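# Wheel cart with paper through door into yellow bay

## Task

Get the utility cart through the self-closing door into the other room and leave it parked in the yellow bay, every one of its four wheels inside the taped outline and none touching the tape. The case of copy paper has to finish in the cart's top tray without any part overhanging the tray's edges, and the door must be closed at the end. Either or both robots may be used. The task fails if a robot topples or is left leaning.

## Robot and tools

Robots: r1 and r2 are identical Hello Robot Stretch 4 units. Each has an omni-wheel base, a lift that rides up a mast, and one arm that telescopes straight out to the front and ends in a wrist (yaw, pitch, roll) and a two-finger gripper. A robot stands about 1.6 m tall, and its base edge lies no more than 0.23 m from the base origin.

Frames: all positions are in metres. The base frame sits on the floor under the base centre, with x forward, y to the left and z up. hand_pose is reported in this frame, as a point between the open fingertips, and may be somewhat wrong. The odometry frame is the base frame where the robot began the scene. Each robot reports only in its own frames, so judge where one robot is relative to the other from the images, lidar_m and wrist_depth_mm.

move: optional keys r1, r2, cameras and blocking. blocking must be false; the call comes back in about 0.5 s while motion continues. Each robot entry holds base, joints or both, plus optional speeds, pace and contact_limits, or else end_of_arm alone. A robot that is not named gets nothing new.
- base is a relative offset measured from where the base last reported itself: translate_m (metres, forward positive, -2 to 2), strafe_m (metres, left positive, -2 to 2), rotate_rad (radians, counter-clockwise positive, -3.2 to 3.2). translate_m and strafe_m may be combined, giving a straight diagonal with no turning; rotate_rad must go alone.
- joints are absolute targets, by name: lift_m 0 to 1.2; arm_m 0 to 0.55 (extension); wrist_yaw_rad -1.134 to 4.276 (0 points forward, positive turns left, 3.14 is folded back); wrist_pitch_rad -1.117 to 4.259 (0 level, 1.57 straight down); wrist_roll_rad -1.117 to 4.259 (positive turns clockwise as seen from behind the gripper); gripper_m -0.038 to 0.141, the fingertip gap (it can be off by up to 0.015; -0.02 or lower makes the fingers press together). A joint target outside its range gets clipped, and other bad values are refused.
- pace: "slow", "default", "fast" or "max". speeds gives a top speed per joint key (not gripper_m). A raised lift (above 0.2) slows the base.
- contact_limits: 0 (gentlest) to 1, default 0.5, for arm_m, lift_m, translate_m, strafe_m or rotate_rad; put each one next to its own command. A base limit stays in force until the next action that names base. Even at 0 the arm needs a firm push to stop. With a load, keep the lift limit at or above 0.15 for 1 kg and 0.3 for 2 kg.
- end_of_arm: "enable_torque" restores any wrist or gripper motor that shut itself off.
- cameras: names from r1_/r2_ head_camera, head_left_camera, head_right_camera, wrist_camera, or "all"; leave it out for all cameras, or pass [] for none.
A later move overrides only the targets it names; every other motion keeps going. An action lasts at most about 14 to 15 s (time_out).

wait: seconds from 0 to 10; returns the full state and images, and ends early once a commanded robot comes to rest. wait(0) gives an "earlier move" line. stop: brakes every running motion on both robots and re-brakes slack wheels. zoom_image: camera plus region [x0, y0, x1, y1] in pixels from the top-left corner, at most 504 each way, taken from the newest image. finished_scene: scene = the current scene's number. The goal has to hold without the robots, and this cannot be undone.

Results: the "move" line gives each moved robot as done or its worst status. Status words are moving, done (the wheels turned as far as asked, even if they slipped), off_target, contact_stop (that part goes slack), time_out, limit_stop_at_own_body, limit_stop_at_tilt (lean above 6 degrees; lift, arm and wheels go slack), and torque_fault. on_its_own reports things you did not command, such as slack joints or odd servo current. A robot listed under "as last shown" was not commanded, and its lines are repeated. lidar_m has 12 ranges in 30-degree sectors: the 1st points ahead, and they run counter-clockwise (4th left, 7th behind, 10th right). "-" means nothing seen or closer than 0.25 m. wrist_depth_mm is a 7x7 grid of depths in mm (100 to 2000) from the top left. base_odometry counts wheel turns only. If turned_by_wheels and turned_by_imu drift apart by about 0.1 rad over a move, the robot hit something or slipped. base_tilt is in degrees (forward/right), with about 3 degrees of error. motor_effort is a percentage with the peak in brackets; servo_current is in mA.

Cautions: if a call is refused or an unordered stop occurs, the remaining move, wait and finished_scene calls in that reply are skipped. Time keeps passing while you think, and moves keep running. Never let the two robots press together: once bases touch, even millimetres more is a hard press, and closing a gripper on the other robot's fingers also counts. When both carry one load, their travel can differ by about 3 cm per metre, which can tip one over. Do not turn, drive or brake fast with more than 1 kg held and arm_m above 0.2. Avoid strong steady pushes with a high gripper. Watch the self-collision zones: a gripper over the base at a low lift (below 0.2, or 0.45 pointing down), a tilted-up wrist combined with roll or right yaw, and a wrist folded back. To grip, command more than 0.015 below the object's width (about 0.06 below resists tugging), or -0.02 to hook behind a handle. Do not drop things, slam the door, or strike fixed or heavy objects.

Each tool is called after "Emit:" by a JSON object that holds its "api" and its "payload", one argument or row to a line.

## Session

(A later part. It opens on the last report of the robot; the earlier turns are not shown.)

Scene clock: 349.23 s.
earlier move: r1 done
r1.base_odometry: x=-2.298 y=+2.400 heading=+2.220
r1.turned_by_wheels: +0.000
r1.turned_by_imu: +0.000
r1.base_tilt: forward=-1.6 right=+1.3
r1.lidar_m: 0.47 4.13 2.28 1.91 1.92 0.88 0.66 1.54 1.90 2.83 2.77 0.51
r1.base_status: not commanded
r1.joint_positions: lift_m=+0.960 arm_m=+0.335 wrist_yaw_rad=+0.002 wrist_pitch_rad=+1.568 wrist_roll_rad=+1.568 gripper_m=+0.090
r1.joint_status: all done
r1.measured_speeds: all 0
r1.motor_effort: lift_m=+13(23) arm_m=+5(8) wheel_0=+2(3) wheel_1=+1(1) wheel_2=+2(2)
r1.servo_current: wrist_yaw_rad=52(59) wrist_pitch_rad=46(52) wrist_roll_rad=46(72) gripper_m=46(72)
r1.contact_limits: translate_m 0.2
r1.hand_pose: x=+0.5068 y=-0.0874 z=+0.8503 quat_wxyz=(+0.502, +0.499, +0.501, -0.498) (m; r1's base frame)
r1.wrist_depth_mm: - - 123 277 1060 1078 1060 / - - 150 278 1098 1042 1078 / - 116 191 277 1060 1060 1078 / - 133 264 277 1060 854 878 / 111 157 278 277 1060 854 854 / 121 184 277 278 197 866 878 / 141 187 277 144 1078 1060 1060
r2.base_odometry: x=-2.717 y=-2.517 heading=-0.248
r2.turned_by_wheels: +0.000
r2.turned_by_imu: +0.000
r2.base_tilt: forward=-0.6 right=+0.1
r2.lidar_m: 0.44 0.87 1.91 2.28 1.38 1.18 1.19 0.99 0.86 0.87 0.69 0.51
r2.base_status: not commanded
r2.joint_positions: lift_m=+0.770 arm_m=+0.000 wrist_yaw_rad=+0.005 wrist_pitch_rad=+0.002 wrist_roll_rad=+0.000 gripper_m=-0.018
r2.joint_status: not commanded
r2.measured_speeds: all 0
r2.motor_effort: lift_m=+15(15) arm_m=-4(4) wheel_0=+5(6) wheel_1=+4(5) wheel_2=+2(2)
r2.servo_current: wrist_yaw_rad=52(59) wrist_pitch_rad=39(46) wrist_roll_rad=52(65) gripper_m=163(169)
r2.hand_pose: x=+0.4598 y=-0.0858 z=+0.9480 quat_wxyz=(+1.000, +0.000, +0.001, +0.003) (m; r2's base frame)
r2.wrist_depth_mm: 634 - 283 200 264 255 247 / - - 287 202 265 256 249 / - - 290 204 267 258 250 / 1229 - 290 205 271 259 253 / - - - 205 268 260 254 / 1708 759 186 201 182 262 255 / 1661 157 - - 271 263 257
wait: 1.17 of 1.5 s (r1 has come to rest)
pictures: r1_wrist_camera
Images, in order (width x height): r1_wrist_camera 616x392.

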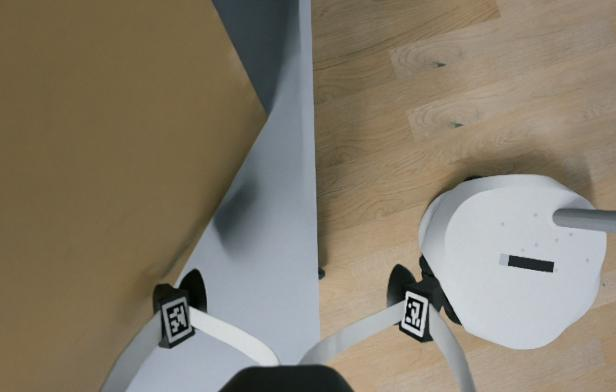

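Emit:
{"api": "move", "payload": {
  "blocking": false,
  "cameras": [],
  "r1": {"joints":{"lift_m":0.905,"gripper_m":0.05},"contact_limits":{"lift_m":0.2}}
}}

Emit:
{"api": "wait", "payload": {
  "seconds": 1.5,
  "cameras": ["r1_wrist_camera","r1_head_camera"]
}}

Scene clock: 359.63 s.
move: r1 moving
r1.base_odometry: x=-2.298 y=+2.400 heading=+2.220
r1.turned_by_wheels: +0.000
r1.turned_by_imu: +0.000
r1.base_tilt: forward=-1.6 right=+1.2
r1.lidar_m: 0.45 4.14 2.32 1.92 1.91 0.88 0.64 1.53 1.92 2.80 2.78 0.52
r1.base_status: not commanded
r1.joint_positions: lift_m=+0.924 arm_m=+0.335 wrist_yaw_rad=+0.002 wrist_pitch_rad=+1.568 wrist_roll_rad=+1.568 gripper_m=+0.073
r1.joint_status: lift_m moving; gripper_m moving
r1.measured_speeds: translate_m=+0.000 strafe_m=+0.000 rotate_rad=+0.000 lift_m=-0.111 arm_m=+0.000 wrist_yaw_rad=+0.000 wrist_pitch_rad=+0.000 wrist_roll_rad=+0.000
r1.motor_effort: lift_m=+12(13) arm_m=+5(5) wheel_0=+3(3) wheel_1=+1(1) wheel_2=+2(2)
r1.servo_current: wrist_yaw_rad=26(52) wrist_pitch_rad=46(46) wrist_roll_rad=46(59) gripper_m=78(91)
r1.contact_limits: lift_m 0.2; translate_m 0.2
r1.hand_pose: x=+0.5068 y=-0.0874 z=+0.8141 quat_wxyz=(+0.502, +0.499, +0.501, -0.498) (m; r1's base frame)
r1.wrist_depth_mm: - - 143 242 1025 1025 1042 / - - 149 243 1025 1042 1042 / - 115 192 243 1042 1025 1025 / - 133 242 243 1025 820 820 / 111 157 242 243 1025 820 831 / 121 200 212 242 189 809 820 / 141 189 245 143 1042 1042 1025
r2: as last shown
r2.turned_by_imu: +0.001
r2.base_tilt: forward=-0.6 right=+0.0
r2.lidar_m: 0.43 0.89 1.92 2.36 1.35 1.16 1.18 1.00 0.85 0.84 0.68 0.50
r2.motor_effort: lift_m=+15(15) arm_m=-4(4) wheel_0=+5(5) wheel_1=+5(5) wheel_2=+2(2)
r2.servo_current: wrist_yaw_rad=46(65) wrist_pitch_rad=33(39) wrist_roll_rad=52(52) gripper_m=163(169)
r2.wrist_depth_mm: 723 - 285 200 264 256 248 / - - 286 202 265 257 249 / - - 290 204 268 257 251 / 1229 - 290 204 268 260 253 / - - - 205 271 259 254 / 1618 768 186 200 181 260 255 / 1661 157 - - 272 263 256
pictures: none
No camera images: "cameras" was empty.

Scene clock: 360.37 s.
earlier move: r1 done
r1.base_odometry: x=-2.298 y=+2.400 heading=+2.220
r1.turned_by_wheels: +0.000
r1.turned_by_imu: +0.000
r1.base_tilt: forward=-1.6 right=+1.2
r1.lidar_m: 0.45 4.14 2.30 1.93 1.93 0.87 0.65 1.54 1.93 2.82 2.80 0.48
r1.base_status: not commanded
r1.joint_positions: lift_m=+0.906 arm_m=+0.335 wrist_yaw_rad=+0.002 wrist_pitch_rad=+1.564 wrist_roll_rad=+1.568 gripper_m=+0.050
r1.joint_status: all done
r1.measured_speeds: all 0
r1.motor_effort: lift_m=+2(13) arm_m=+4(5) wheel_0=+3(3) wheel_1=+1(1) wheel_2=+2(2)
r1.servo_current: wrist_yaw_rad=52(65) wrist_pitch_rad=46(52) wrist_roll_rad=52(65) gripper_m=46(91)
r1.contact_limits: lift_m 0.2; translate_m 0.2
r1.hand_pose: x=+0.5081 y=-0.0874 z=+0.7962 quat_wxyz=(+0.503, +0.500, +0.500, -0.497) (m; r1's base frame)
r1.wrist_depth_mm: - - 113 229 1008 1025 1008 / - - 132 229 1008 991 1008 / - 110 166 230 1008 1008 1008 / - 123 219 229 991 878 798 / - 150 230 230 1025 788 798 / 117 176 230 229 190 798 788 / 120 178 231 229 1008 831 976
r2.base_odometry: x=-2.717 y=-2.517 heading=-0.248
r2.turned_by_wheels: +0.000
r2.turned_by_imu: +0.000
r2.base_tilt: forward=-0.6 right=+0.0
r2.lidar_m: 0.43 0.86 1.89 2.32 1.37 1.19 1.18 1.00 0.85 0.83 0.65 0.52
r2.base_status: not commanded
r2.joint_positions: lift_m=+0.770 arm_m=+0.000 wrist_yaw_rad=+0.005 wrist_pitch_rad=+0.002 wrist_roll_rad=+0.000 gripper_m=-0.018
r2.joint_status: not commanded
r2.measured_speeds: all 0
r2.motor_effort: lift_m=+15(15) arm_m=-4(4) wheel_0=+5(5) wheel_1=+5(5) wheel_2=+2(2)
r2.servo_current: wrist_yaw_rad=46(65) wrist_pitch_rad=39(46) wrist_roll_rad=59(65) gripper_m=169(169)
r2.hand_pose: x=+0.4598 y=-0.0858 z=+0.9480 quat_wxyz=(+1.000, +0.000, +0.001, +0.003) (m; r2's base frame)
r2.wrist_depth_mm: - - 285 200 264 255 248 / - - 286 202 265 256 249 / - - 287 204 267 257 250 / 1229 - 290 205 268 260 252 / - - - 204 268 262 254 / 1661 768 185 200 182 262 254 / 1661 157 - - 272 263 255
wait: 0.73 of 1.5 s (r1 has come to rest)
pictures: r1_head_camera, r1_wrist_camera
Images, in order (width x height): r1_head_camera 420x560, r1_wrist_camera 616x392.

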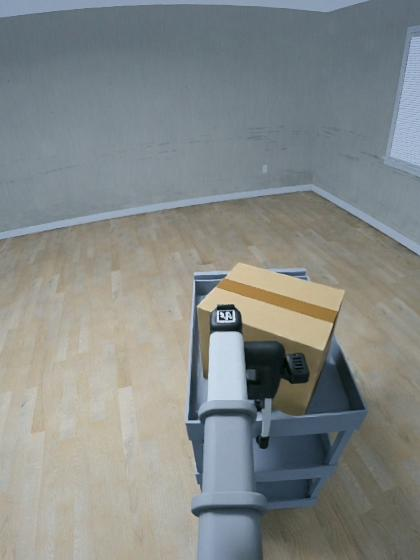

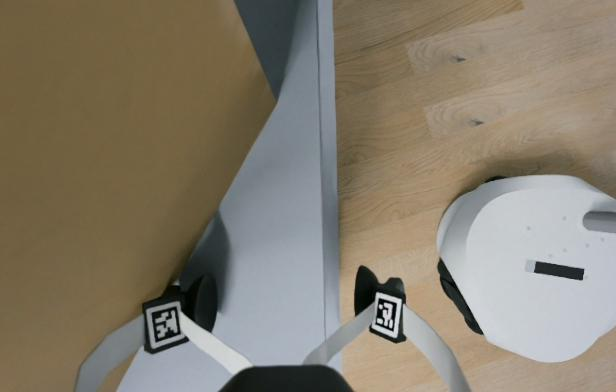

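Emit:
{"api": "move", "payload": {
  "blocking": false,
  "cameras": [],
  "r1": {"joints":{"lift_m":0.918}}
}}

Emit:
{"api": "move", "payload": {
  "blocking": false,
  "cameras": [],
  "r1": {"joints":{"gripper_m":-0.038}}
}}

Emit:
{"api": "wait", "payload": {
  "seconds": 1.5,
  "cameras": ["r1_wrist_camera"]
}}

Scene clock: 366.97 s.
move: r1 moving
r1.base_odometry: x=-2.298 y=+2.400 heading=+2.220
r1.turned_by_wheels: +0.000
r1.turned_by_imu: +0.000
r1.base_tilt: forward=-1.6 right=+1.3
r1.lidar_m: 0.47 4.13 2.32 1.92 1.93 0.88 0.66 1.53 1.87 2.81 2.79 0.52
r1.base_status: not commanded
r1.joint_positions: lift_m=+0.918 arm_m=+0.335 wrist_yaw_rad=+0.002 wrist_pitch_rad=+1.563 wrist_roll_rad=+1.568 gripper_m=+0.050
r1.joint_status: lift_m moving
r1.measured_speeds: all 0
r1.motor_effort: lift_m=+20(20) arm_m=+4(4) wheel_0=+2(3) wheel_1=+0(1) wheel_2=+2(2)
r1.servo_current: wrist_yaw_rad=52(65) wrist_pitch_rad=46(52) wrist_roll_rad=52(65) gripper_m=46(52)
r1.contact_limits: translate_m 0.2
r1.hand_pose: x=+0.5082 y=-0.0874 z=+0.8078 quat_wxyz=(+0.503, +0.500, +0.499, -0.497) (m; r1's base frame)
r1.wrist_depth_mm: - - 110 240 1025 1025 1008 / - - 134 238 1025 1025 1025 / - 112 177 239 1025 1042 1008 / - 124 224 238 1042 878 809 / - 146 240 238 1025 809 798 / 119 168 213 239 190 809 798 / 122 169 239 169 1025 820 1008
r2: as last shown
r2.turned_by_imu: +0.001
r2.base_tilt: forward=-0.7 right=+0.0
r2.lidar_m: 0.40 0.86 1.90 2.35 1.37 1.18 1.19 0.97 0.84 0.86 0.66 0.50
r2.servo_current: wrist_yaw_rad=59(59) wrist_pitch_rad=39(39) wrist_roll_rad=52(52) gripper_m=163(169)
r2.wrist_depth_mm: 715 - 285 201 265 255 248 / - - 287 202 264 256 249 / - - 287 204 267 258 251 / 1229 - 290 204 270 258 252 / - - - 204 270 260 253 / 1618 778 186 201 182 259 255 / 1661 157 - - 272 263 256
pictures: none
No camera images: "cameras" was empty.

Scene clock: 367.47 s.
earlier move: r1 done
move: r1 moving
r1.base_odometry: x=-2.298 y=+2.400 heading=+2.220
r1.turned_by_wheels: +0.000
r1.turned_by_imu: +0.000
r1.base_tilt: forward=-1.6 right=+1.3
r1.lidar_m: 0.46 4.13 2.33 1.92 1.91 0.87 0.66 1.58 1.91 2.82 2.80 0.50
r1.base_status: not commanded
r1.joint_positions: lift_m=+0.918 arm_m=+0.335 wrist_yaw_rad=+0.002 wrist_pitch_rad=+1.563 wrist_roll_rad=+1.568 gripper_m=+0.031
r1.joint_status: gripper_m moving; the others done
r1.measured_speeds: all 0
r1.motor_effort: lift_m=+19(19) arm_m=+3(4) wheel_0=+3(3) wheel_1=+1(1) wheel_2=+2(2)
r1.servo_current: wrist_yaw_rad=39(59) wrist_pitch_rad=46(59) wrist_roll_rad=52(59) gripper_m=117(117)
r1.contact_limits: translate_m 0.2
r1.hand_pose: x=+0.5082 y=-0.0874 z=+0.8078 quat_wxyz=(+0.503, +0.500, +0.499, -0.497) (m; r1's base frame)
r1.wrist_depth_mm: - - 111 237 1008 1008 1025 / - - 134 237 1025 1025 1025 / - 112 177 238 1042 1008 1008 / - 124 226 237 1025 878 820 / - 146 239 239 1008 820 798 / 118 168 206 238 192 820 809 / 121 166 238 168 1042 831 1025
r2: as last shown
r2.turned_by_imu: +0.000
r2.base_tilt: forward=-0.6 right=+0.1
r2.lidar_m: 0.43 0.88 1.89 2.34 1.38 1.19 1.19 1.00 0.84 0.86 0.63 0.50
r2.motor_effort: lift_m=+15(15) arm_m=-4(4) wheel_0=+5(6) wheel_1=+5(5) wheel_2=+2(2)
r2.servo_current: wrist_yaw_rad=65(65) wrist_pitch_rad=39(52) wrist_roll_rad=33(52) gripper_m=163(169)
r2.wrist_depth_mm: 723 - 285 200 264 255 248 / - - 289 201 265 257 250 / - - 289 204 268 257 250 / 1205 - 290 204 270 259 252 / - - - 204 268 260 254 / 1618 759 186 201 182 260 255 / 1618 157 - - 272 263 256
pictures: none
No camera images: "cameras" was empty.

Scene clock: 368.53 s.
earlier move: r1 done
r1.base_odometry: x=-2.298 y=+2.400 heading=+2.220
r1.turned_by_wheels: +0.000
r1.turned_by_imu: +0.000
r1.base_tilt: forward=-1.6 right=+1.3
r1.lidar_m: 0.46 4.15 2.29 1.93 1.92 0.86 0.66 1.53 1.88 2.83 2.76 0.50
r1.base_status: not commanded
r1.joint_positions: lift_m=+0.918 arm_m=+0.335 wrist_yaw_rad=+0.002 wrist_pitch_rad=+1.570 wrist_roll_rad=+1.568 gripper_m=-0.037
r1.joint_status: all done
r1.measured_speeds: all 0
r1.motor_effort: lift_m=+19(19) arm_m=-1(4) wheel_0=+2(3) wheel_1=+0(1) wheel_2=+2(2)
r1.servo_current: wrist_yaw_rad=46(59) wrist_pitch_rad=46(59) wrist_roll_rad=46(59) gripper_m=85(156)
r1.contact_limits: translate_m 0.2
r1.hand_pose: x=+0.5062 y=-0.0874 z=+0.8078 quat_wxyz=(+0.501, +0.499, +0.501, -0.499) (m; r1's base frame)
r1.wrist_depth_mm: - - 232 1025 1025 1008 1025 / - 114 179 1042 1025 1025 1042 / - 124 229 234 1025 1060 1042 / - 145 232 233 1008 820 831 / 113 178 232 233 1025 820 831 / 128 220 188 198 180 831 831 / 152 150 233 163 1025 132 1042
r2.base_odometry: x=-2.717 y=-2.517 heading=-0.248
r2.turned_by_wheels: +0.000
r2.turned_by_imu: +0.000
r2.base_tilt: forward=-0.7 right=+0.0
r2.lidar_m: 0.43 0.88 1.88 2.33 1.39 1.17 1.19 1.00 0.85 0.84 0.65 0.51
r2.base_status: not commanded
r2.joint_positions: lift_m=+0.770 arm_m=+0.000 wrist_yaw_rad=+0.005 wrist_pitch_rad=+0.002 wrist_roll_rad=+0.000 gripper_m=-0.018
r2.joint_status: not commanded
r2.measured_speeds: all 0
r2.motor_effort: lift_m=+15(15) arm_m=-4(4) wheel_0=+5(6) wheel_1=+4(5) wheel_2=+2(2)
r2.servo_current: wrist_yaw_rad=46(65) wrist_pitch_rad=39(52) wrist_roll_rad=33(65) gripper_m=169(176)
r2.hand_pose: x=+0.4598 y=-0.0858 z=+0.9480 quat_wxyz=(+1.000, +0.000, +0.001, +0.003) (m; r2's base frame)
r2.wrist_depth_mm: 723 - 286 200 264 255 248 / - - 286 202 265 257 249 / - - 289 204 266 258 250 / 1229 - 290 204 268 258 252 / - - - 205 270 262 255 / 1618 768 186 200 182 262 254 / 1661 157 - - 271 263 256
wait: 1.07 of 1.5 s (r1 has come to rest)
pictures: r1_wrist_camera
Images, in order (width x height): r1_wrist_camera 616x392.

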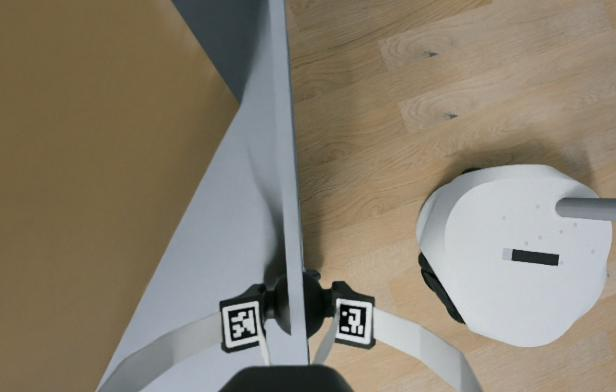

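Emit:
{"api": "move", "payload": {
  "blocking": false,
  "cameras": ["r1_head_left_camera","r1_head_right_camera","r2_head_left_camera","r2_head_camera"],
  "r1": {"base":{"translate_m":-0.3},"pace":"slow","contact_limits":{"translate_m":0.6}}
}}

Emit:
{"api": "wait", "payload": {
  "seconds": 3,
  "cameras": ["r1_head_camera","r1_wrist_camera"]
}}

Scene clock: 373.57 s.
move: r1 moving
r1.base_odometry: x=-2.290 y=+2.390 heading=+2.220
r1.turned_by_wheels: +0.000
r1.turned_by_imu: -0.001
r1.base_tilt: forward=-1.5 right=+1.3
r1.lidar_m: 0.48 4.15 2.30 1.93 1.92 0.86 0.64 1.42 1.89 2.81 2.78 0.52
r1.base_status: translate_m moving
r1.joint_positions: lift_m=+0.918 arm_m=+0.335 wrist_yaw_rad=+0.002 wrist_pitch_rad=+1.570 wrist_roll_rad=+1.568 gripper_m=-0.037
r1.joint_status: not commanded
r1.measured_speeds: translate_m=-0.048 strafe_m=+0.000 rotate_rad=+0.003 lift_m=+0.000 arm_m=+0.000 wrist_yaw_rad=+0.000 wrist_pitch_rad=-0.006 wrist_roll_rad=+0.000
r1.motor_effort: lift_m=+19(19) arm_m=-4(4) wheel_0=-4(6) wheel_1=-6(6) wheel_2=+6(6)
r1.servo_current: wrist_yaw_rad=59(65) wrist_pitch_rad=39(46) wrist_roll_rad=46(59) gripper_m=78(85)
r1.contact_limits: translate_m 0.6
r1.hand_pose: x=+0.5063 y=-0.0874 z=+0.8078 quat_wxyz=(+0.501, +0.499, +0.501, -0.499) (m; r1's base frame)
r1.wrist_depth_mm: - - 234 1025 1025 1025 1025 / - 114 178 1025 1025 1025 1025 / - 132 228 1025 1025 1025 1008 / 111 152 234 235 1025 820 809 / 113 195 234 234 1025 820 809 / 140 227 186 184 181 820 820 / 159 153 235 164 1025 820 1025
r2: as last shown
r2.turned_by_imu: +0.001
r2.lidar_m: 0.42 0.87 1.91 2.35 1.36 1.19 1.18 0.99 0.83 0.86 0.67 0.52
r2.servo_current: wrist_yaw_rad=46(59) wrist_pitch_rad=46(46) wrist_roll_rad=39(52) gripper_m=163(169)
r2.wrist_depth_mm: 723 - 285 200 265 255 248 / - - 286 202 266 256 248 / - - 289 204 267 257 250 / 1205 - 289 204 270 259 253 / - - - 205 268 260 253 / 1618 750 186 200 182 260 255 / 1661 150 - - 272 264 255
pictures: r1_head_left_camera, r1_head_right_camera, r2_head_camera, r2_head_left_camera
Images, in order (width x height): r1_head_left_camera 420x672, r1_head_right_camera 420x672, r2_head_camera 420x560, r2_head_left_camera 420x672.

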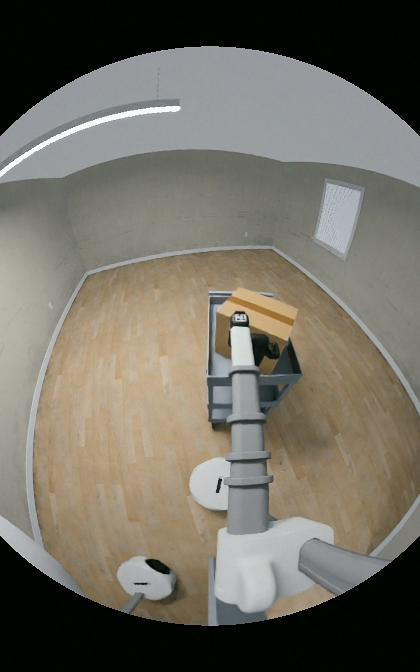

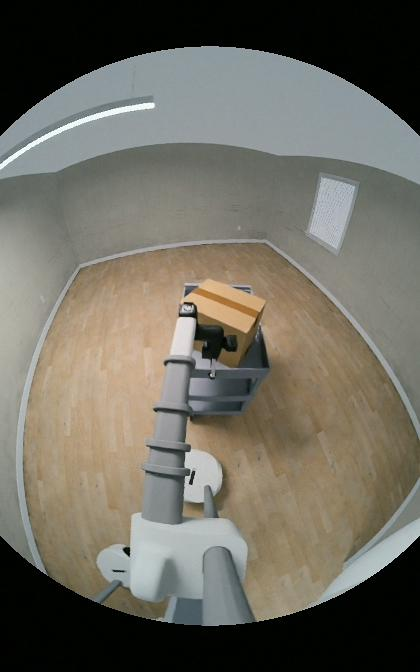

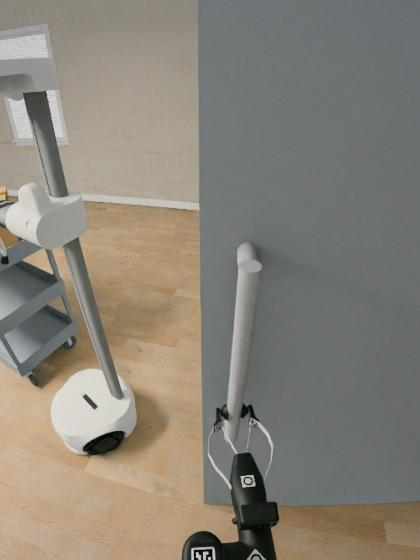

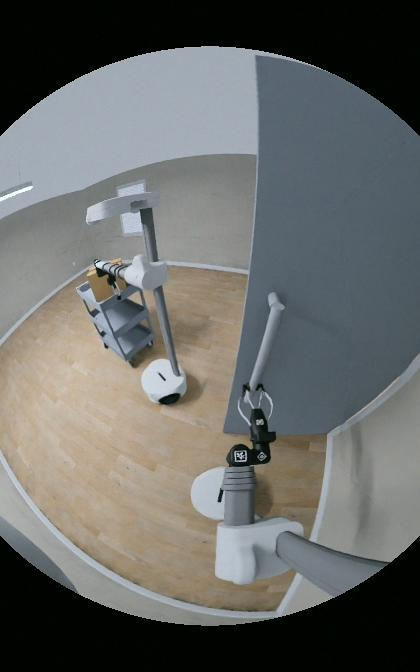

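Scene clock: 376.57 s.
earlier move: r1 moving
r1.base_odometry: x=-2.124 y=+2.171 heading=+2.220
r1.turned_by_wheels: +0.000
r1.turned_by_imu: -0.001
r1.base_tilt: forward=-1.6 right=+1.3
r1.lidar_m: 0.48 4.06 2.20 1.85 0.72 0.49 0.38 0.88 1.72 2.57 2.87 0.53
r1.base_status: translate_m moving
r1.joint_positions: lift_m=+0.918 arm_m=+0.335 wrist_yaw_rad=+0.002 wrist_pitch_rad=+1.563 wrist_roll_rad=+1.568 gripper_m=-0.037
r1.joint_status: not commanded
r1.measured_speeds: translate_m=-0.050 strafe_m=+0.001 rotate_rad=+0.001 lift_m=+0.000 arm_m=+0.000 wrist_yaw_rad=+0.000 wrist_pitch_rad=+0.001 wrist_roll_rad=+0.000
r1.motor_effort: lift_m=+19(20) arm_m=-4(4) wheel_0=-4(10) wheel_1=-3(8) wheel_2=+2(11)
r1.servo_current: wrist_yaw_rad=33(72) wrist_pitch_rad=52(65) wrist_roll_rad=59(65) gripper_m=78(85)
r1.contact_limits: translate_m 0.6
r1.hand_pose: x=+0.5082 y=-0.0874 z=+0.8078 quat_wxyz=(+0.503, +0.501, +0.499, -0.497) (m; r1's base frame)
r1.wrist_depth_mm: - - 236 1025 1025 1042 1008 / - 123 236 1025 1008 1025 1025 / - 146 237 1025 1008 1025 1025 / 117 162 236 1042 1042 854 798 / 117 198 236 235 1025 809 798 / 140 229 186 186 179 798 798 / 150 147 236 166 1042 798 1008
r2.base_odometry: x=-2.717 y=-2.517 heading=-0.248
r2.turned_by_wheels: +0.000
r2.turned_by_imu: +0.000
r2.base_tilt: forward=-0.7 right=+0.1
r2.lidar_m: 0.41 0.62 1.75 2.30 1.34 1.17 1.19 0.99 0.84 0.85 0.69 0.51
r2.base_status: not commanded
r2.joint_positions: lift_m=+0.770 arm_m=+0.000 wrist_yaw_rad=+0.005 wrist_pitch_rad=+0.002 wrist_roll_rad=+0.000 gripper_m=-0.018
r2.joint_status: not commanded
r2.measured_speeds: all 0
r2.motor_effort: lift_m=+15(15) arm_m=-4(4) wheel_0=+5(6) wheel_1=+5(5) wheel_2=+2(2)
r2.servo_current: wrist_yaw_rad=59(59) wrist_pitch_rad=39(46) wrist_roll_rad=39(59) gripper_m=163(182)
r2.hand_pose: x=+0.4598 y=-0.0858 z=+0.9480 quat_wxyz=(+1.000, +0.000, +0.001, +0.003) (m; r2's base frame)
r2.wrist_depth_mm: - 459 283 200 263 256 249 / 569 473 285 202 266 256 249 / - - 287 204 267 257 252 / 976 - 289 205 268 259 252 / 1042 597 585 204 271 260 253 / - 1160 186 200 182 260 255 / - 150 585 - 271 264 256
wait: 3.00 s; no rest
pictures: r1_head_camera, r1_wrist_camera
Images, in order (width x height): r1_head_camera 420x560, r1_wrist_camera 616x392.

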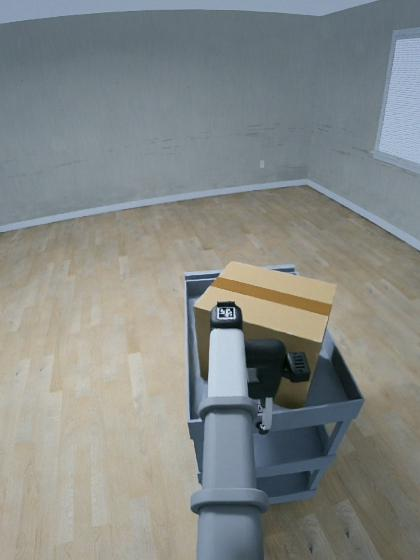

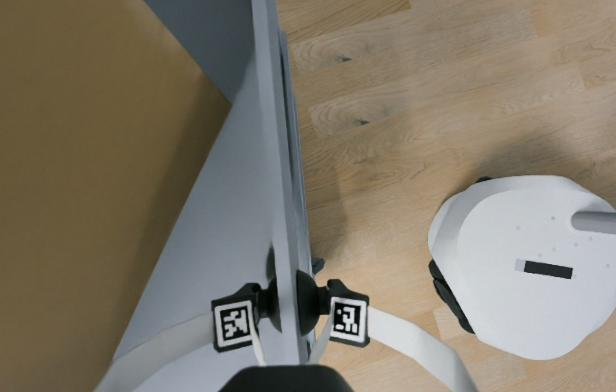

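Emit:
{"api": "move", "payload": {
  "blocking": false,
  "cameras": [],
  "r1": {"base":{"translate_m":0.1,"strafe_m":-0.5},"pace":"slow","contact_limits":{"translate_m":0.6}}
}}

Emit:
{"api": "wait", "payload": {
  "seconds": 6,
  "cameras": ["r1_head_camera","r1_wrist_camera","r2_head_left_camera"]
}}

Scene clock: 408.57 s.
earlier move: r1 done
move: r1 moving
r1.base_odometry: x=-2.108 y=+2.170 heading=+2.220
r1.turned_by_wheels: +0.000
r1.turned_by_imu: -0.002
r1.base_tilt: forward=-1.6 right=+1.3
r1.lidar_m: 0.47 4.06 2.18 1.86 0.67 0.50 0.38 0.91 1.69 2.56 2.85 0.52
r1.base_status: translate_m moving; strafe_m moving
r1.joint_positions: lift_m=+0.918 arm_m=+0.335 wrist_yaw_rad=+0.002 wrist_pitch_rad=+1.565 wrist_roll_rad=+1.568 gripper_m=-0.037
r1.joint_status: not commanded
r1.measured_speeds: translate_m=+0.010 strafe_m=-0.051 rotate_rad=+0.001 lift_m=+0.000 arm_m=+0.000 wrist_yaw_rad=+0.000 wrist_pitch_rad=+0.014 wrist_roll_rad=+0.000
r1.motor_effort: lift_m=+19(19) arm_m=-3(4) wheel_0=+8(10) wheel_1=-4(5) wheel_2=+0(3)
r1.servo_current: wrist_yaw_rad=39(65) wrist_pitch_rad=39(52) wrist_roll_rad=52(59) gripper_m=72(72)
r1.contact_limits: translate_m 0.6
r1.hand_pose: x=+0.5077 y=-0.0874 z=+0.8078 quat_wxyz=(+0.503, +0.500, +0.500, -0.497) (m; r1's base frame)
r1.wrist_depth_mm: - - 235 1042 1008 1008 1025 / - 120 234 1008 1025 1008 1025 / - 136 235 1025 1008 1008 1008 / 116 155 235 1025 1025 831 820 / 113 190 236 1008 1008 820 809 / 131 224 236 196 183 809 820 / 146 153 236 165 177 820 1008
r2: as last shown
r2.turned_by_imu: +0.004
r2.base_tilt: forward=-0.7 right=+0.0
r2.lidar_m: 0.44 0.62 1.76 2.33 1.38 1.19 1.17 0.97 0.85 0.85 0.68 0.50
r2.motor_effort: lift_m=+15(15) arm_m=-4(4) wheel_0=+5(6) wheel_1=+4(5) wheel_2=+2(2)
r2.servo_current: wrist_yaw_rad=52(59) wrist_pitch_rad=39(46) wrist_roll_rad=52(52) gripper_m=156(169)
r2.wrist_depth_mm: - 445 283 200 265 256 247 / 585 473 285 202 266 256 250 / - - 287 204 267 256 251 / 991 - 290 204 267 259 251 / 991 1138 290 204 270 260 253 / - 1182 185 200 182 260 255 / - 150 585 - 271 262 256
pictures: none
No camera images: "cameras" was empty.

Scene clock: 414.40 s.
earlier move: r1 done
r1.base_odometry: x=-1.779 y=+2.543 heading=+2.220
r1.turned_by_wheels: +0.000
r1.turned_by_imu: -0.001
r1.base_tilt: forward=-1.6 right=+1.3
r1.lidar_m: 0.33 0.41 2.83 2.33 0.69 0.68 0.97 1.38 1.48 2.38 2.39 0.63
r1.base_status: done
r1.joint_positions: lift_m=+0.918 arm_m=+0.335 wrist_yaw_rad=+0.002 wrist_pitch_rad=+1.572 wrist_roll_rad=+1.568 gripper_m=-0.037
r1.joint_status: not commanded
r1.measured_speeds: all 0
r1.motor_effort: lift_m=+19(19) arm_m=-4(4) wheel_0=+5(14) wheel_1=-1(7) wheel_2=+0(3)
r1.servo_current: wrist_yaw_rad=59(72) wrist_pitch_rad=39(52) wrist_roll_rad=59(65) gripper_m=78(78)
r1.contact_limits: translate_m 0.6
r1.hand_pose: x=+0.5059 y=-0.0874 z=+0.8078 quat_wxyz=(+0.501, +0.498, +0.502, -0.499) (m; r1's base frame)
r1.wrist_depth_mm: 1008 1025 1008 1008 1025 1025 1042 / 332 1008 1008 1042 1042 1042 1042 / 182 424 1042 1008 1042 1008 1042 / 231 188 249 1025 1042 831 820 / 164 214 201 1025 1042 809 831 / 142 206 195 195 176 809 820 / - 157 178 167 219 349 1025
r2.base_odometry: x=-2.717 y=-2.517 heading=-0.248
r2.turned_by_wheels: +0.000
r2.turned_by_imu: +0.001
r2.base_tilt: forward=-0.7 right=+0.1
r2.lidar_m: 0.43 1.46 4.94 2.34 1.37 1.18 1.19 1.01 0.84 0.86 0.66 0.52
r2.base_status: not commanded
r2.joint_positions: lift_m=+0.770 arm_m=+0.000 wrist_yaw_rad=+0.005 wrist_pitch_rad=+0.002 wrist_roll_rad=+0.000 gripper_m=-0.018
r2.joint_status: not commanded
r2.measured_speeds: all 0
r2.motor_effort: lift_m=+15(15) arm_m=-4(4) wheel_0=+5(6) wheel_1=+5(5) wheel_2=+2(2)
r2.servo_current: wrist_yaw_rad=59(65) wrist_pitch_rad=39(52) wrist_roll_rad=46(65) gripper_m=163(176)
r2.hand_pose: x=+0.4598 y=-0.0858 z=+0.9480 quat_wxyz=(+1.000, +0.000, +0.001, +0.003) (m; r2's base frame)
r2.wrist_depth_mm: - - 285 200 263 255 248 / - - 287 202 265 256 249 / - - 287 203 267 258 250 / - 1255 290 204 268 257 252 / - - 1397 204 271 260 254 / - 1138 185 201 181 262 255 / - 133 - - 271 262 257
wait: 5.83 of 6 s (r1 has come to rest)
pictures: r1_head_camera, r1_wrist_camera, r2_head_left_camera
Images, in order (width x height): r1_head_camera 420x560, r1_wrist_camera 616x392, r2_head_left_camera 420x672.

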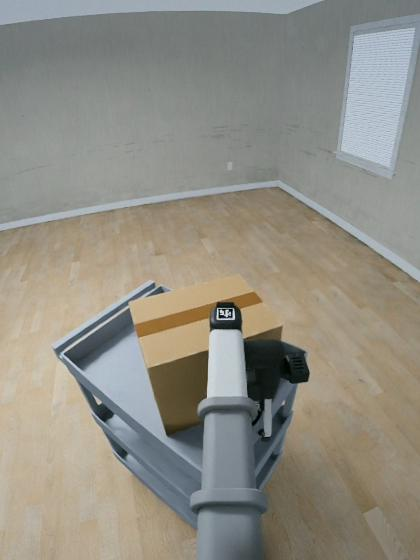

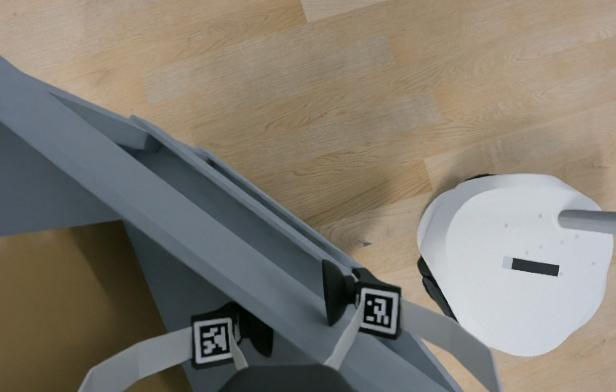

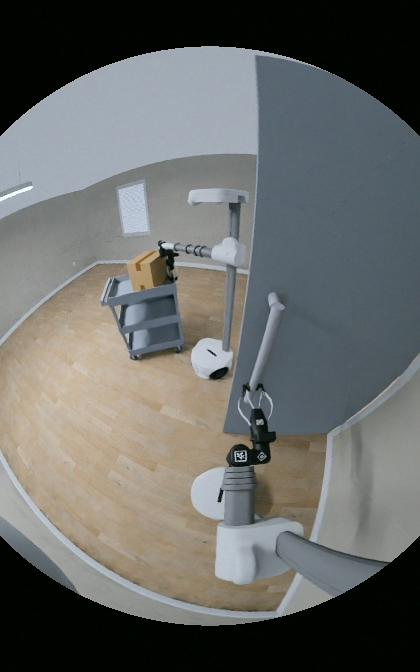

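Emit:
{"api": "move", "payload": {
  "blocking": false,
  "cameras": [],
  "r1": {"base":{"translate_m":-0.25,"strafe_m":-0.12},"pace":"slow","contact_limits":{"translate_m":0.6}}
}}

Emit:
{"api": "wait", "payload": {
  "seconds": 3.5,
  "cameras": []
}}

Emit:
{"api": "move", "payload": {
  "blocking": false,
  "cameras": [],
  "r1": {"base":{"rotate_rad":0.27},"pace":"slow","contact_limits":{"rotate_rad":0.6}}
}}

Emit:
{"api": "wait", "payload": {
  "seconds": 2,
  "cameras": ["r1_head_camera","r1_wrist_camera","r2_head_left_camera"]
}}

Scene clock: 426.00 s.
move: r1 moving
r1.base_odometry: x=-1.766 y=+2.537 heading=+2.221
r1.turned_by_wheels: +0.001
r1.turned_by_imu: +0.000
r1.base_tilt: forward=-1.6 right=+1.2
r1.lidar_m: 0.35 0.43 2.77 2.34 0.67 0.68 0.98 1.37 1.46 2.40 2.38 0.71
r1.base_status: translate_m moving; strafe_m moving
r1.joint_positions: lift_m=+0.918 arm_m=+0.335 wrist_yaw_rad=+0.002 wrist_pitch_rad=+1.568 wrist_roll_rad=+1.568 gripper_m=-0.037
r1.joint_status: not commanded
r1.measured_speeds: translate_m=-0.048 strafe_m=-0.024 rotate_rad=+0.002 lift_m=+0.000 arm_m=+0.000 wrist_yaw_rad=+0.000 wrist_pitch_rad=-0.024 wrist_roll_rad=+0.000
r1.motor_effort: lift_m=+19(19) arm_m=-4(4) wheel_0=+2(5) wheel_1=-5(6) wheel_2=+12(12)
r1.servo_current: wrist_yaw_rad=59(59) wrist_pitch_rad=46(46) wrist_roll_rad=46(65) gripper_m=72(78)
r1.contact_limits: translate_m 0.6
r1.hand_pose: x=+0.5069 y=-0.0874 z=+0.8078 quat_wxyz=(+0.502, +0.499, +0.501, -0.498) (m; r1's base frame)
r1.wrist_depth_mm: 1025 1025 1025 1008 1025 1025 1008 / 332 1025 1008 1008 1025 1025 1025 / 183 418 1042 1025 1025 1025 1025 / 233 189 - 1025 1025 820 820 / 171 215 196 854 1042 820 820 / 147 213 191 200 178 809 820 / 140 159 181 164 230 147 1025
r2: as last shown
r2.turned_by_imu: +0.002
r2.base_tilt: forward=-0.7 right=+0.0
r2.lidar_m: 0.41 1.46 4.93 2.33 1.36 1.18 1.18 0.99 0.84 0.86 0.65 0.52
r2.motor_effort: lift_m=+15(15) arm_m=-4(4) wheel_0=+5(5) wheel_1=+4(5) wheel_2=+2(2)
r2.servo_current: wrist_yaw_rad=46(52) wrist_pitch_rad=39(46) wrist_roll_rad=52(59) gripper_m=169(169)
r2.wrist_depth_mm: - - 286 200 264 255 248 / - - 287 202 265 257 249 / - - 287 205 267 257 252 / - 1229 289 204 268 259 252 / - - 1618 205 270 260 254 / - 1138 186 200 182 260 255 / - 133 - - 271 263 256
pictures: none
No camera images: "cameras" was empty.

Scene clock: 429.47 s.
earlier move: r1 done
r1.base_odometry: x=-1.532 y=+2.416 heading=+2.220
r1.turned_by_wheels: -0.001
r1.turned_by_imu: -0.002
r1.base_tilt: forward=-1.5 right=+1.3
r1.lidar_m: 0.36 0.42 2.86 2.38 0.62 0.67 0.97 1.15 1.15 1.94 2.33 0.61
r1.base_status: done
r1.joint_positions: lift_m=+0.918 arm_m=+0.335 wrist_yaw_rad=+0.003 wrist_pitch_rad=+1.566 wrist_roll_rad=+1.568 gripper_m=-0.037
r1.joint_status: not commanded
r1.measured_speeds: all 0
r1.motor_effort: lift_m=+19(19) arm_m=-3(4) wheel_0=-3(7) wheel_1=-3(6) wheel_2=+2(15)
r1.servo_current: wrist_yaw_rad=52(65) wrist_pitch_rad=46(59) wrist_roll_rad=52(72) gripper_m=72(78)
r1.contact_limits: translate_m 0.6
r1.hand_pose: x=+0.5076 y=-0.0874 z=+0.8078 quat_wxyz=(+0.503, +0.500, +0.500, -0.497) (m; r1's base frame)
r1.wrist_depth_mm: 1008 1008 1025 1025 1025 1025 1042 / 200 1025 1025 1025 1025 1025 1025 / 234 206 1008 1008 1008 1025 1025 / 234 191 209 1025 1008 831 809 / 153 216 208 1008 1008 809 809 / 142 206 202 195 177 809 820 / - 156 179 163 231 149 1042
r2.base_odometry: x=-2.717 y=-2.517 heading=-0.248
r2.turned_by_wheels: +0.000
r2.turned_by_imu: +0.000
r2.base_tilt: forward=-0.6 right=+0.1
r2.lidar_m: 0.42 1.37 4.95 2.34 1.38 1.18 1.19 0.98 0.85 0.84 0.66 0.51
r2.base_status: not commanded
r2.joint_positions: lift_m=+0.770 arm_m=+0.000 wrist_yaw_rad=+0.005 wrist_pitch_rad=+0.002 wrist_roll_rad=+0.000 gripper_m=-0.018
r2.joint_status: not commanded
r2.measured_speeds: all 0
r2.motor_effort: lift_m=+15(15) arm_m=-4(4) wheel_0=+5(6) wheel_1=+5(5) wheel_2=+2(2)
r2.servo_current: wrist_yaw_rad=52(65) wrist_pitch_rad=39(46) wrist_roll_rad=46(65) gripper_m=169(176)
r2.hand_pose: x=+0.4598 y=-0.0858 z=+0.9480 quat_wxyz=(+1.000, +0.000, +0.001, +0.003) (m; r2's base frame)
r2.wrist_depth_mm: - - 285 200 263 255 248 / - - 286 202 264 255 249 / - - 289 204 267 257 250 / - 1229 289 204 268 259 251 / - - 287 204 270 260 253 / - 1464 185 200 182 260 255 / 1863 133 - - 270 263 256
wait: 3.47 of 3.5 s (r1 has come to rest)
pictures: none
No camera images: "cameras" was empty.

Scene clock: 429.97 s.
move: r1 moving
r1.base_odometry: x=-1.532 y=+2.416 heading=+2.345
r1.turned_by_wheels: +0.125
r1.turned_by_imu: +0.125
r1.base_tilt: forward=-1.6 right=+1.3
r1.lidar_m: 0.38 0.50 2.66 0.63 0.64 0.72 1.14 1.12 1.27 2.33 2.35 0.54
r1.base_status: rotate_rad moving
r1.joint_positions: lift_m=+0.918 arm_m=+0.335 wrist_yaw_rad=+0.003 wrist_pitch_rad=+1.576 wrist_roll_rad=+1.568 gripper_m=-0.037
r1.joint_status: not commanded
r1.measured_speeds: translate_m=+0.000 strafe_m=+0.001 rotate_rad=+0.492 lift_m=+0.000 arm_m=+0.000 wrist_yaw_rad=+0.000 wrist_pitch_rad=+0.007 wrist_roll_rad=+0.000
r1.motor_effort: lift_m=+19(19) arm_m=+5(5) wheel_0=-16(16) wheel_1=-5(8) wheel_2=-11(14)
r1.servo_current: wrist_yaw_rad=52(59) wrist_pitch_rad=46(46) wrist_roll_rad=46(59) gripper_m=72(78)
r1.contact_limits: rotate_rad 0.6
r1.hand_pose: x=+0.5045 y=-0.0874 z=+0.8078 quat_wxyz=(+0.500, +0.497, +0.503, -0.500) (m; r1's base frame)
r1.wrist_depth_mm: 229 1025 1008 1025 1025 1042 1060 / 231 211 1025 1042 1025 1060 1042 / 229 230 1025 1025 1060 1025 1042 / 123 206 232 1025 1008 831 831 / 120 188 233 480 1008 820 831 / 121 177 211 195 176 820 831 / 118 147 232 233 1042 1042 1042
r2: as last shown
r2.lidar_m: 0.43 1.34 4.95 2.36 1.39 1.18 1.18 0.99 0.84 0.86 0.66 0.50
r2.motor_effort: lift_m=+15(15) arm_m=-4(4) wheel_0=+5(5) wheel_1=+5(5) wheel_2=+2(2)
r2.servo_current: wrist_yaw_rad=39(59) wrist_pitch_rad=33(46) wrist_roll_rad=39(52) gripper_m=163(169)
r2.wrist_depth_mm: - - 283 200 265 256 249 / - - 287 202 265 255 249 / - - 289 204 266 257 250 / - 1160 290 204 268 259 252 / - - 289 204 270 260 254 / - 1464 185 200 181 260 254 / 1863 133 - - 272 263 256
pictures: none
No camera images: "cameras" was empty.

Scene clock: 430.80 s.
earlier move: r1 done
r1.base_odometry: x=-1.532 y=+2.416 heading=+2.489
r1.turned_by_wheels: +0.145
r1.turned_by_imu: +0.146
r1.base_tilt: forward=-1.5 right=+1.2
r1.lidar_m: 0.40 0.63 2.51 0.64 0.64 0.76 4.09 1.14 1.42 2.35 2.43 0.51
r1.base_status: done
r1.joint_positions: lift_m=+0.918 arm_m=+0.335 wrist_yaw_rad=+0.003 wrist_pitch_rad=+1.572 wrist_roll_rad=+1.568 gripper_m=-0.037
r1.joint_status: not commanded
r1.measured_speeds: all 0
r1.motor_effort: lift_m=+19(19) arm_m=+4(5) wheel_0=-2(16) wheel_1=-2(8) wheel_2=-1(14)
r1.servo_current: wrist_yaw_rad=46(72) wrist_pitch_rad=46(52) wrist_roll_rad=59(72) gripper_m=72(78)
r1.contact_limits: rotate_rad 0.6
r1.hand_pose: x=+0.5057 y=-0.0874 z=+0.8078 quat_wxyz=(+0.501, +0.498, +0.502, -0.499) (m; r1's base frame)
r1.wrist_depth_mm: 233 233 1025 1008 1025 1025 1025 / 109 233 233 1025 1042 1025 1025 / 115 153 231 1042 1025 1025 1042 / 115 174 234 1025 1025 831 820 / 113 191 234 1025 1008 831 820 / 125 196 204 195 179 809 820 / 121 156 234 165 1042 831 1025
r2.base_odometry: x=-2.717 y=-2.517 heading=-0.248
r2.turned_by_wheels: +0.000
r2.turned_by_imu: +0.000
r2.base_tilt: forward=-0.6 right=+0.1
r2.lidar_m: 0.44 1.28 4.97 2.37 1.38 1.18 1.18 1.01 0.85 0.86 0.69 0.50
r2.base_status: not commanded
r2.joint_positions: lift_m=+0.770 arm_m=+0.000 wrist_yaw_rad=+0.005 wrist_pitch_rad=+0.002 wrist_roll_rad=+0.000 gripper_m=-0.018
r2.joint_status: not commanded
r2.measured_speeds: all 0
r2.motor_effort: lift_m=+15(15) arm_m=-4(4) wheel_0=+5(5) wheel_1=+5(5) wheel_2=+2(2)
r2.servo_current: wrist_yaw_rad=46(59) wrist_pitch_rad=39(46) wrist_roll_rad=39(52) gripper_m=169(169)
r2.hand_pose: x=+0.4598 y=-0.0858 z=+0.9480 quat_wxyz=(+1.000, +0.000, +0.001, +0.003) (m; r2's base frame)
r2.wrist_depth_mm: - - 285 200 264 255 248 / - - 287 202 265 255 249 / - - 287 205 266 258 251 / - 1118 290 204 270 258 252 / - 1499 290 205 271 259 253 / - 1397 185 202 182 260 255 / - 133 1060 - 272 264 256
wait: 0.83 of 2 s (r1 has come to rest)
pictures: r1_head_camera, r1_wrist_camera, r2_head_left_camera
Images, in order (width x height): r1_head_camera 420x560, r1_wrist_camera 616x392, r2_head_left_camera 420x672.

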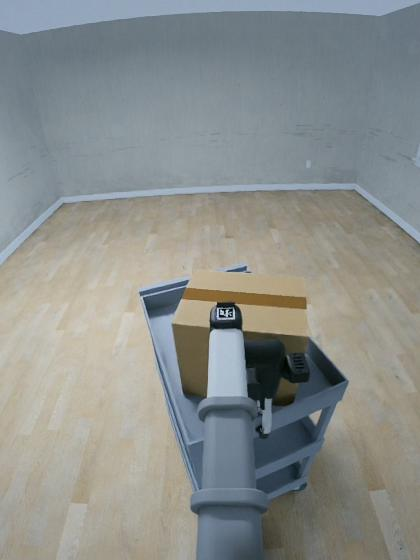

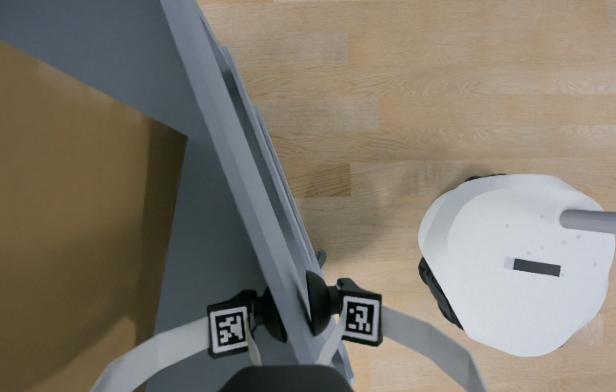

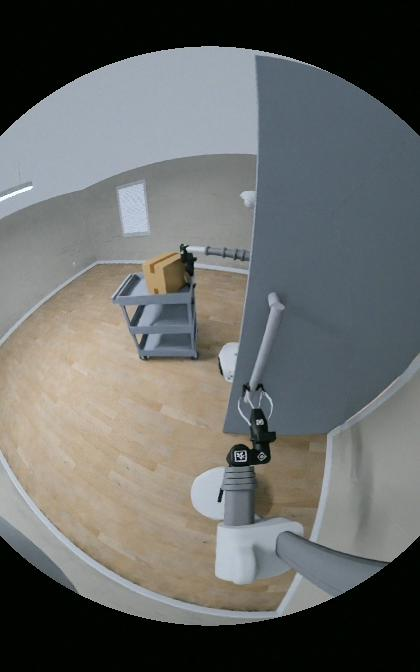

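Emit:
{"api": "move", "payload": {
  "blocking": false,
  "cameras": [],
  "r1": {"base":{"translate_m":-1.0},"pace":"default","contact_limits":{"translate_m":0.5}}
}}

Emit:
{"api": "wait", "payload": {
  "seconds": 6,
  "cameras": ["r1_head_camera","r1_wrist_camera","r1_head_left_camera"]
}}

Scene clock: 445.33 s.
move: r1 moving
r1.base_odometry: x=-1.507 y=+2.397 heading=+2.490
r1.turned_by_wheels: +0.000
r1.turned_by_imu: +0.000
r1.base_tilt: forward=-1.5 right=+1.2
r1.lidar_m: 0.45 0.73 2.51 0.61 0.64 0.75 4.03 1.10 1.37 2.36 2.41 0.58
r1.base_status: translate_m moving
r1.joint_positions: lift_m=+0.918 arm_m=+0.335 wrist_yaw_rad=+0.003 wrist_pitch_rad=+1.560 wrist_roll_rad=+1.568 gripper_m=-0.037
r1.joint_status: not commanded
r1.measured_speeds: translate_m=-0.122 strafe_m=+0.002 rotate_rad=+0.003 lift_m=+0.000 arm_m=+0.000 wrist_yaw_rad=+0.000 wrist_pitch_rad=-0.044 wrist_roll_rad=+0.000
r1.motor_effort: lift_m=+19(19) arm_m=+0(4) wheel_0=-6(7) wheel_1=-5(7) wheel_2=+15(15)
r1.servo_current: wrist_yaw_rad=65(65) wrist_pitch_rad=72(72) wrist_roll_rad=59(59) gripper_m=72(78)
r1.contact_limits: translate_m 0.5
r1.hand_pose: x=+0.5093 y=-0.0874 z=+0.8078 quat_wxyz=(+0.504, +0.501, +0.499, -0.496) (m; r1's base frame)
r1.wrist_depth_mm: 238 236 1025 1025 1025 991 1008 / 129 237 251 1025 1025 1025 1008 / 131 190 199 1008 1025 1008 1008 / 135 206 236 1008 1008 891 809 / 138 212 236 1025 1025 809 798 / 147 218 197 195 1008 809 809 / 146 153 236 178 177 809 1025
r2: as last shown
r2.turned_by_imu: +0.002
r2.base_tilt: forward=-0.7 right=+0.1
r2.lidar_m: 0.45 1.30 4.96 2.34 1.37 1.16 1.18 1.00 0.86 0.84 0.68 0.51
r2.motor_effort: lift_m=+15(15) arm_m=-4(4) wheel_0=+5(6) wheel_1=+5(5) wheel_2=+2(2)
r2.servo_current: wrist_yaw_rad=59(59) wrist_pitch_rad=39(46) wrist_roll_rad=39(59) gripper_m=163(169)
r2.wrist_depth_mm: - - 285 200 264 255 249 / - - 287 202 266 255 249 / - - 287 204 267 257 251 / - 1098 289 204 268 259 252 / - 1499 289 204 270 262 253 / - 1430 184 200 182 262 254 / - 133 1042 - 271 264 256
pictures: none
No camera images: "cameras" was empty.

Scene clock: 449.67 s.
earlier move: r1 done
r1.base_odometry: x=-0.737 y=+1.809 heading=+2.489
r1.turned_by_wheels: -0.001
r1.turned_by_imu: +0.002
r1.base_tilt: forward=-1.6 right=+1.2
r1.lidar_m: 0.47 0.81 0.49 0.39 0.46 3.14 3.01 3.07 0.55 0.51 2.46 0.49
r1.base_status: done
r1.joint_positions: lift_m=+0.918 arm_m=+0.335 wrist_yaw_rad=+0.000 wrist_pitch_rad=+1.570 wrist_roll_rad=+1.569 gripper_m=-0.037
r1.joint_status: not commanded
r1.measured_speeds: all 0
r1.motor_effort: lift_m=+19(19) arm_m=+4(4) wheel_0=-2(8) wheel_1=-3(8) wheel_2=+0(18)
r1.servo_current: wrist_yaw_rad=39(72) wrist_pitch_rad=39(78) wrist_roll_rad=52(72) gripper_m=65(78)
r1.contact_limits: translate_m 0.5
r1.hand_pose: x=+0.5062 y=-0.0874 z=+0.8078 quat_wxyz=(+0.501, +0.500, +0.500, -0.499) (m; r1's base frame)
r1.wrist_depth_mm: - - 115 235 1042 1025 1025 / - 108 150 235 1025 1042 1042 / - 118 195 235 1008 1025 1042 / 105 142 236 235 1025 820 809 / 118 202 235 236 1042 820 809 / 146 235 186 195 1008 820 798 / 196 148 235 165 177 1025 1008
r2.base_odometry: x=-2.717 y=-2.517 heading=-0.248
r2.turned_by_wheels: +0.000
r2.turned_by_imu: +0.001
r2.base_tilt: forward=-0.6 right=+0.1
r2.lidar_m: 0.43 4.15 4.93 2.29 1.36 1.17 1.17 1.01 0.85 0.84 0.65 0.52
r2.base_status: not commanded
r2.joint_positions: lift_m=+0.770 arm_m=+0.000 wrist_yaw_rad=+0.005 wrist_pitch_rad=+0.002 wrist_roll_rad=+0.000 gripper_m=-0.018
r2.joint_status: not commanded
r2.measured_speeds: all 0
r2.motor_effort: lift_m=+15(15) arm_m=-4(4) wheel_0=+5(6) wheel_1=+4(5) wheel_2=+2(2)
r2.servo_current: wrist_yaw_rad=52(72) wrist_pitch_rad=39(46) wrist_roll_rad=39(65) gripper_m=156(176)
r2.hand_pose: x=+0.4598 y=-0.0858 z=+0.9480 quat_wxyz=(+1.000, +0.000, +0.001, +0.003) (m; r2's base frame)
r2.wrist_depth_mm: - - 285 200 265 254 248 / - - 286 202 265 257 250 / - - 289 204 267 257 252 / - - 290 204 268 259 253 / - - - 204 270 260 254 / - - 186 201 182 260 254 / - 157 - - 271 264 256
wait: 4.33 of 6 s (r1 has come to rest)
pictures: r1_head_camera, r1_head_left_camera, r1_wrist_camera
Images, in order (width x height): r1_head_camera 420x560, r1_head_left_camera 420x672, r1_wrist_camera 616x392.

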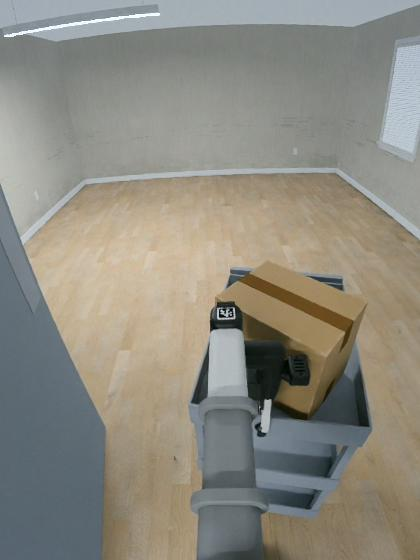

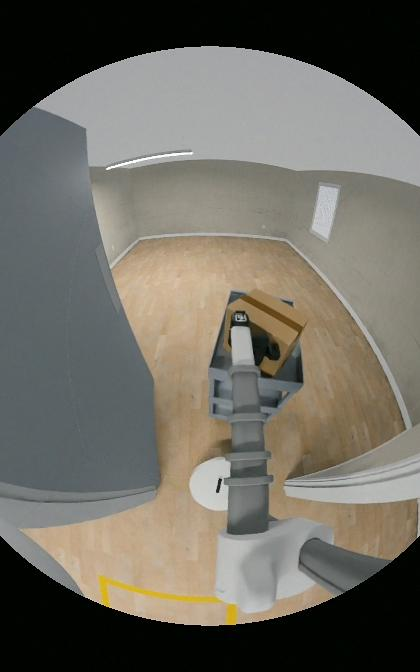

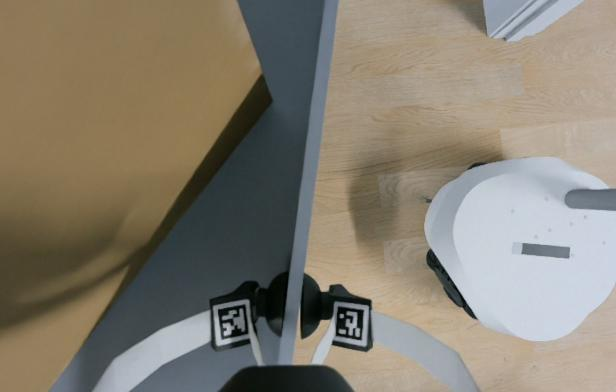

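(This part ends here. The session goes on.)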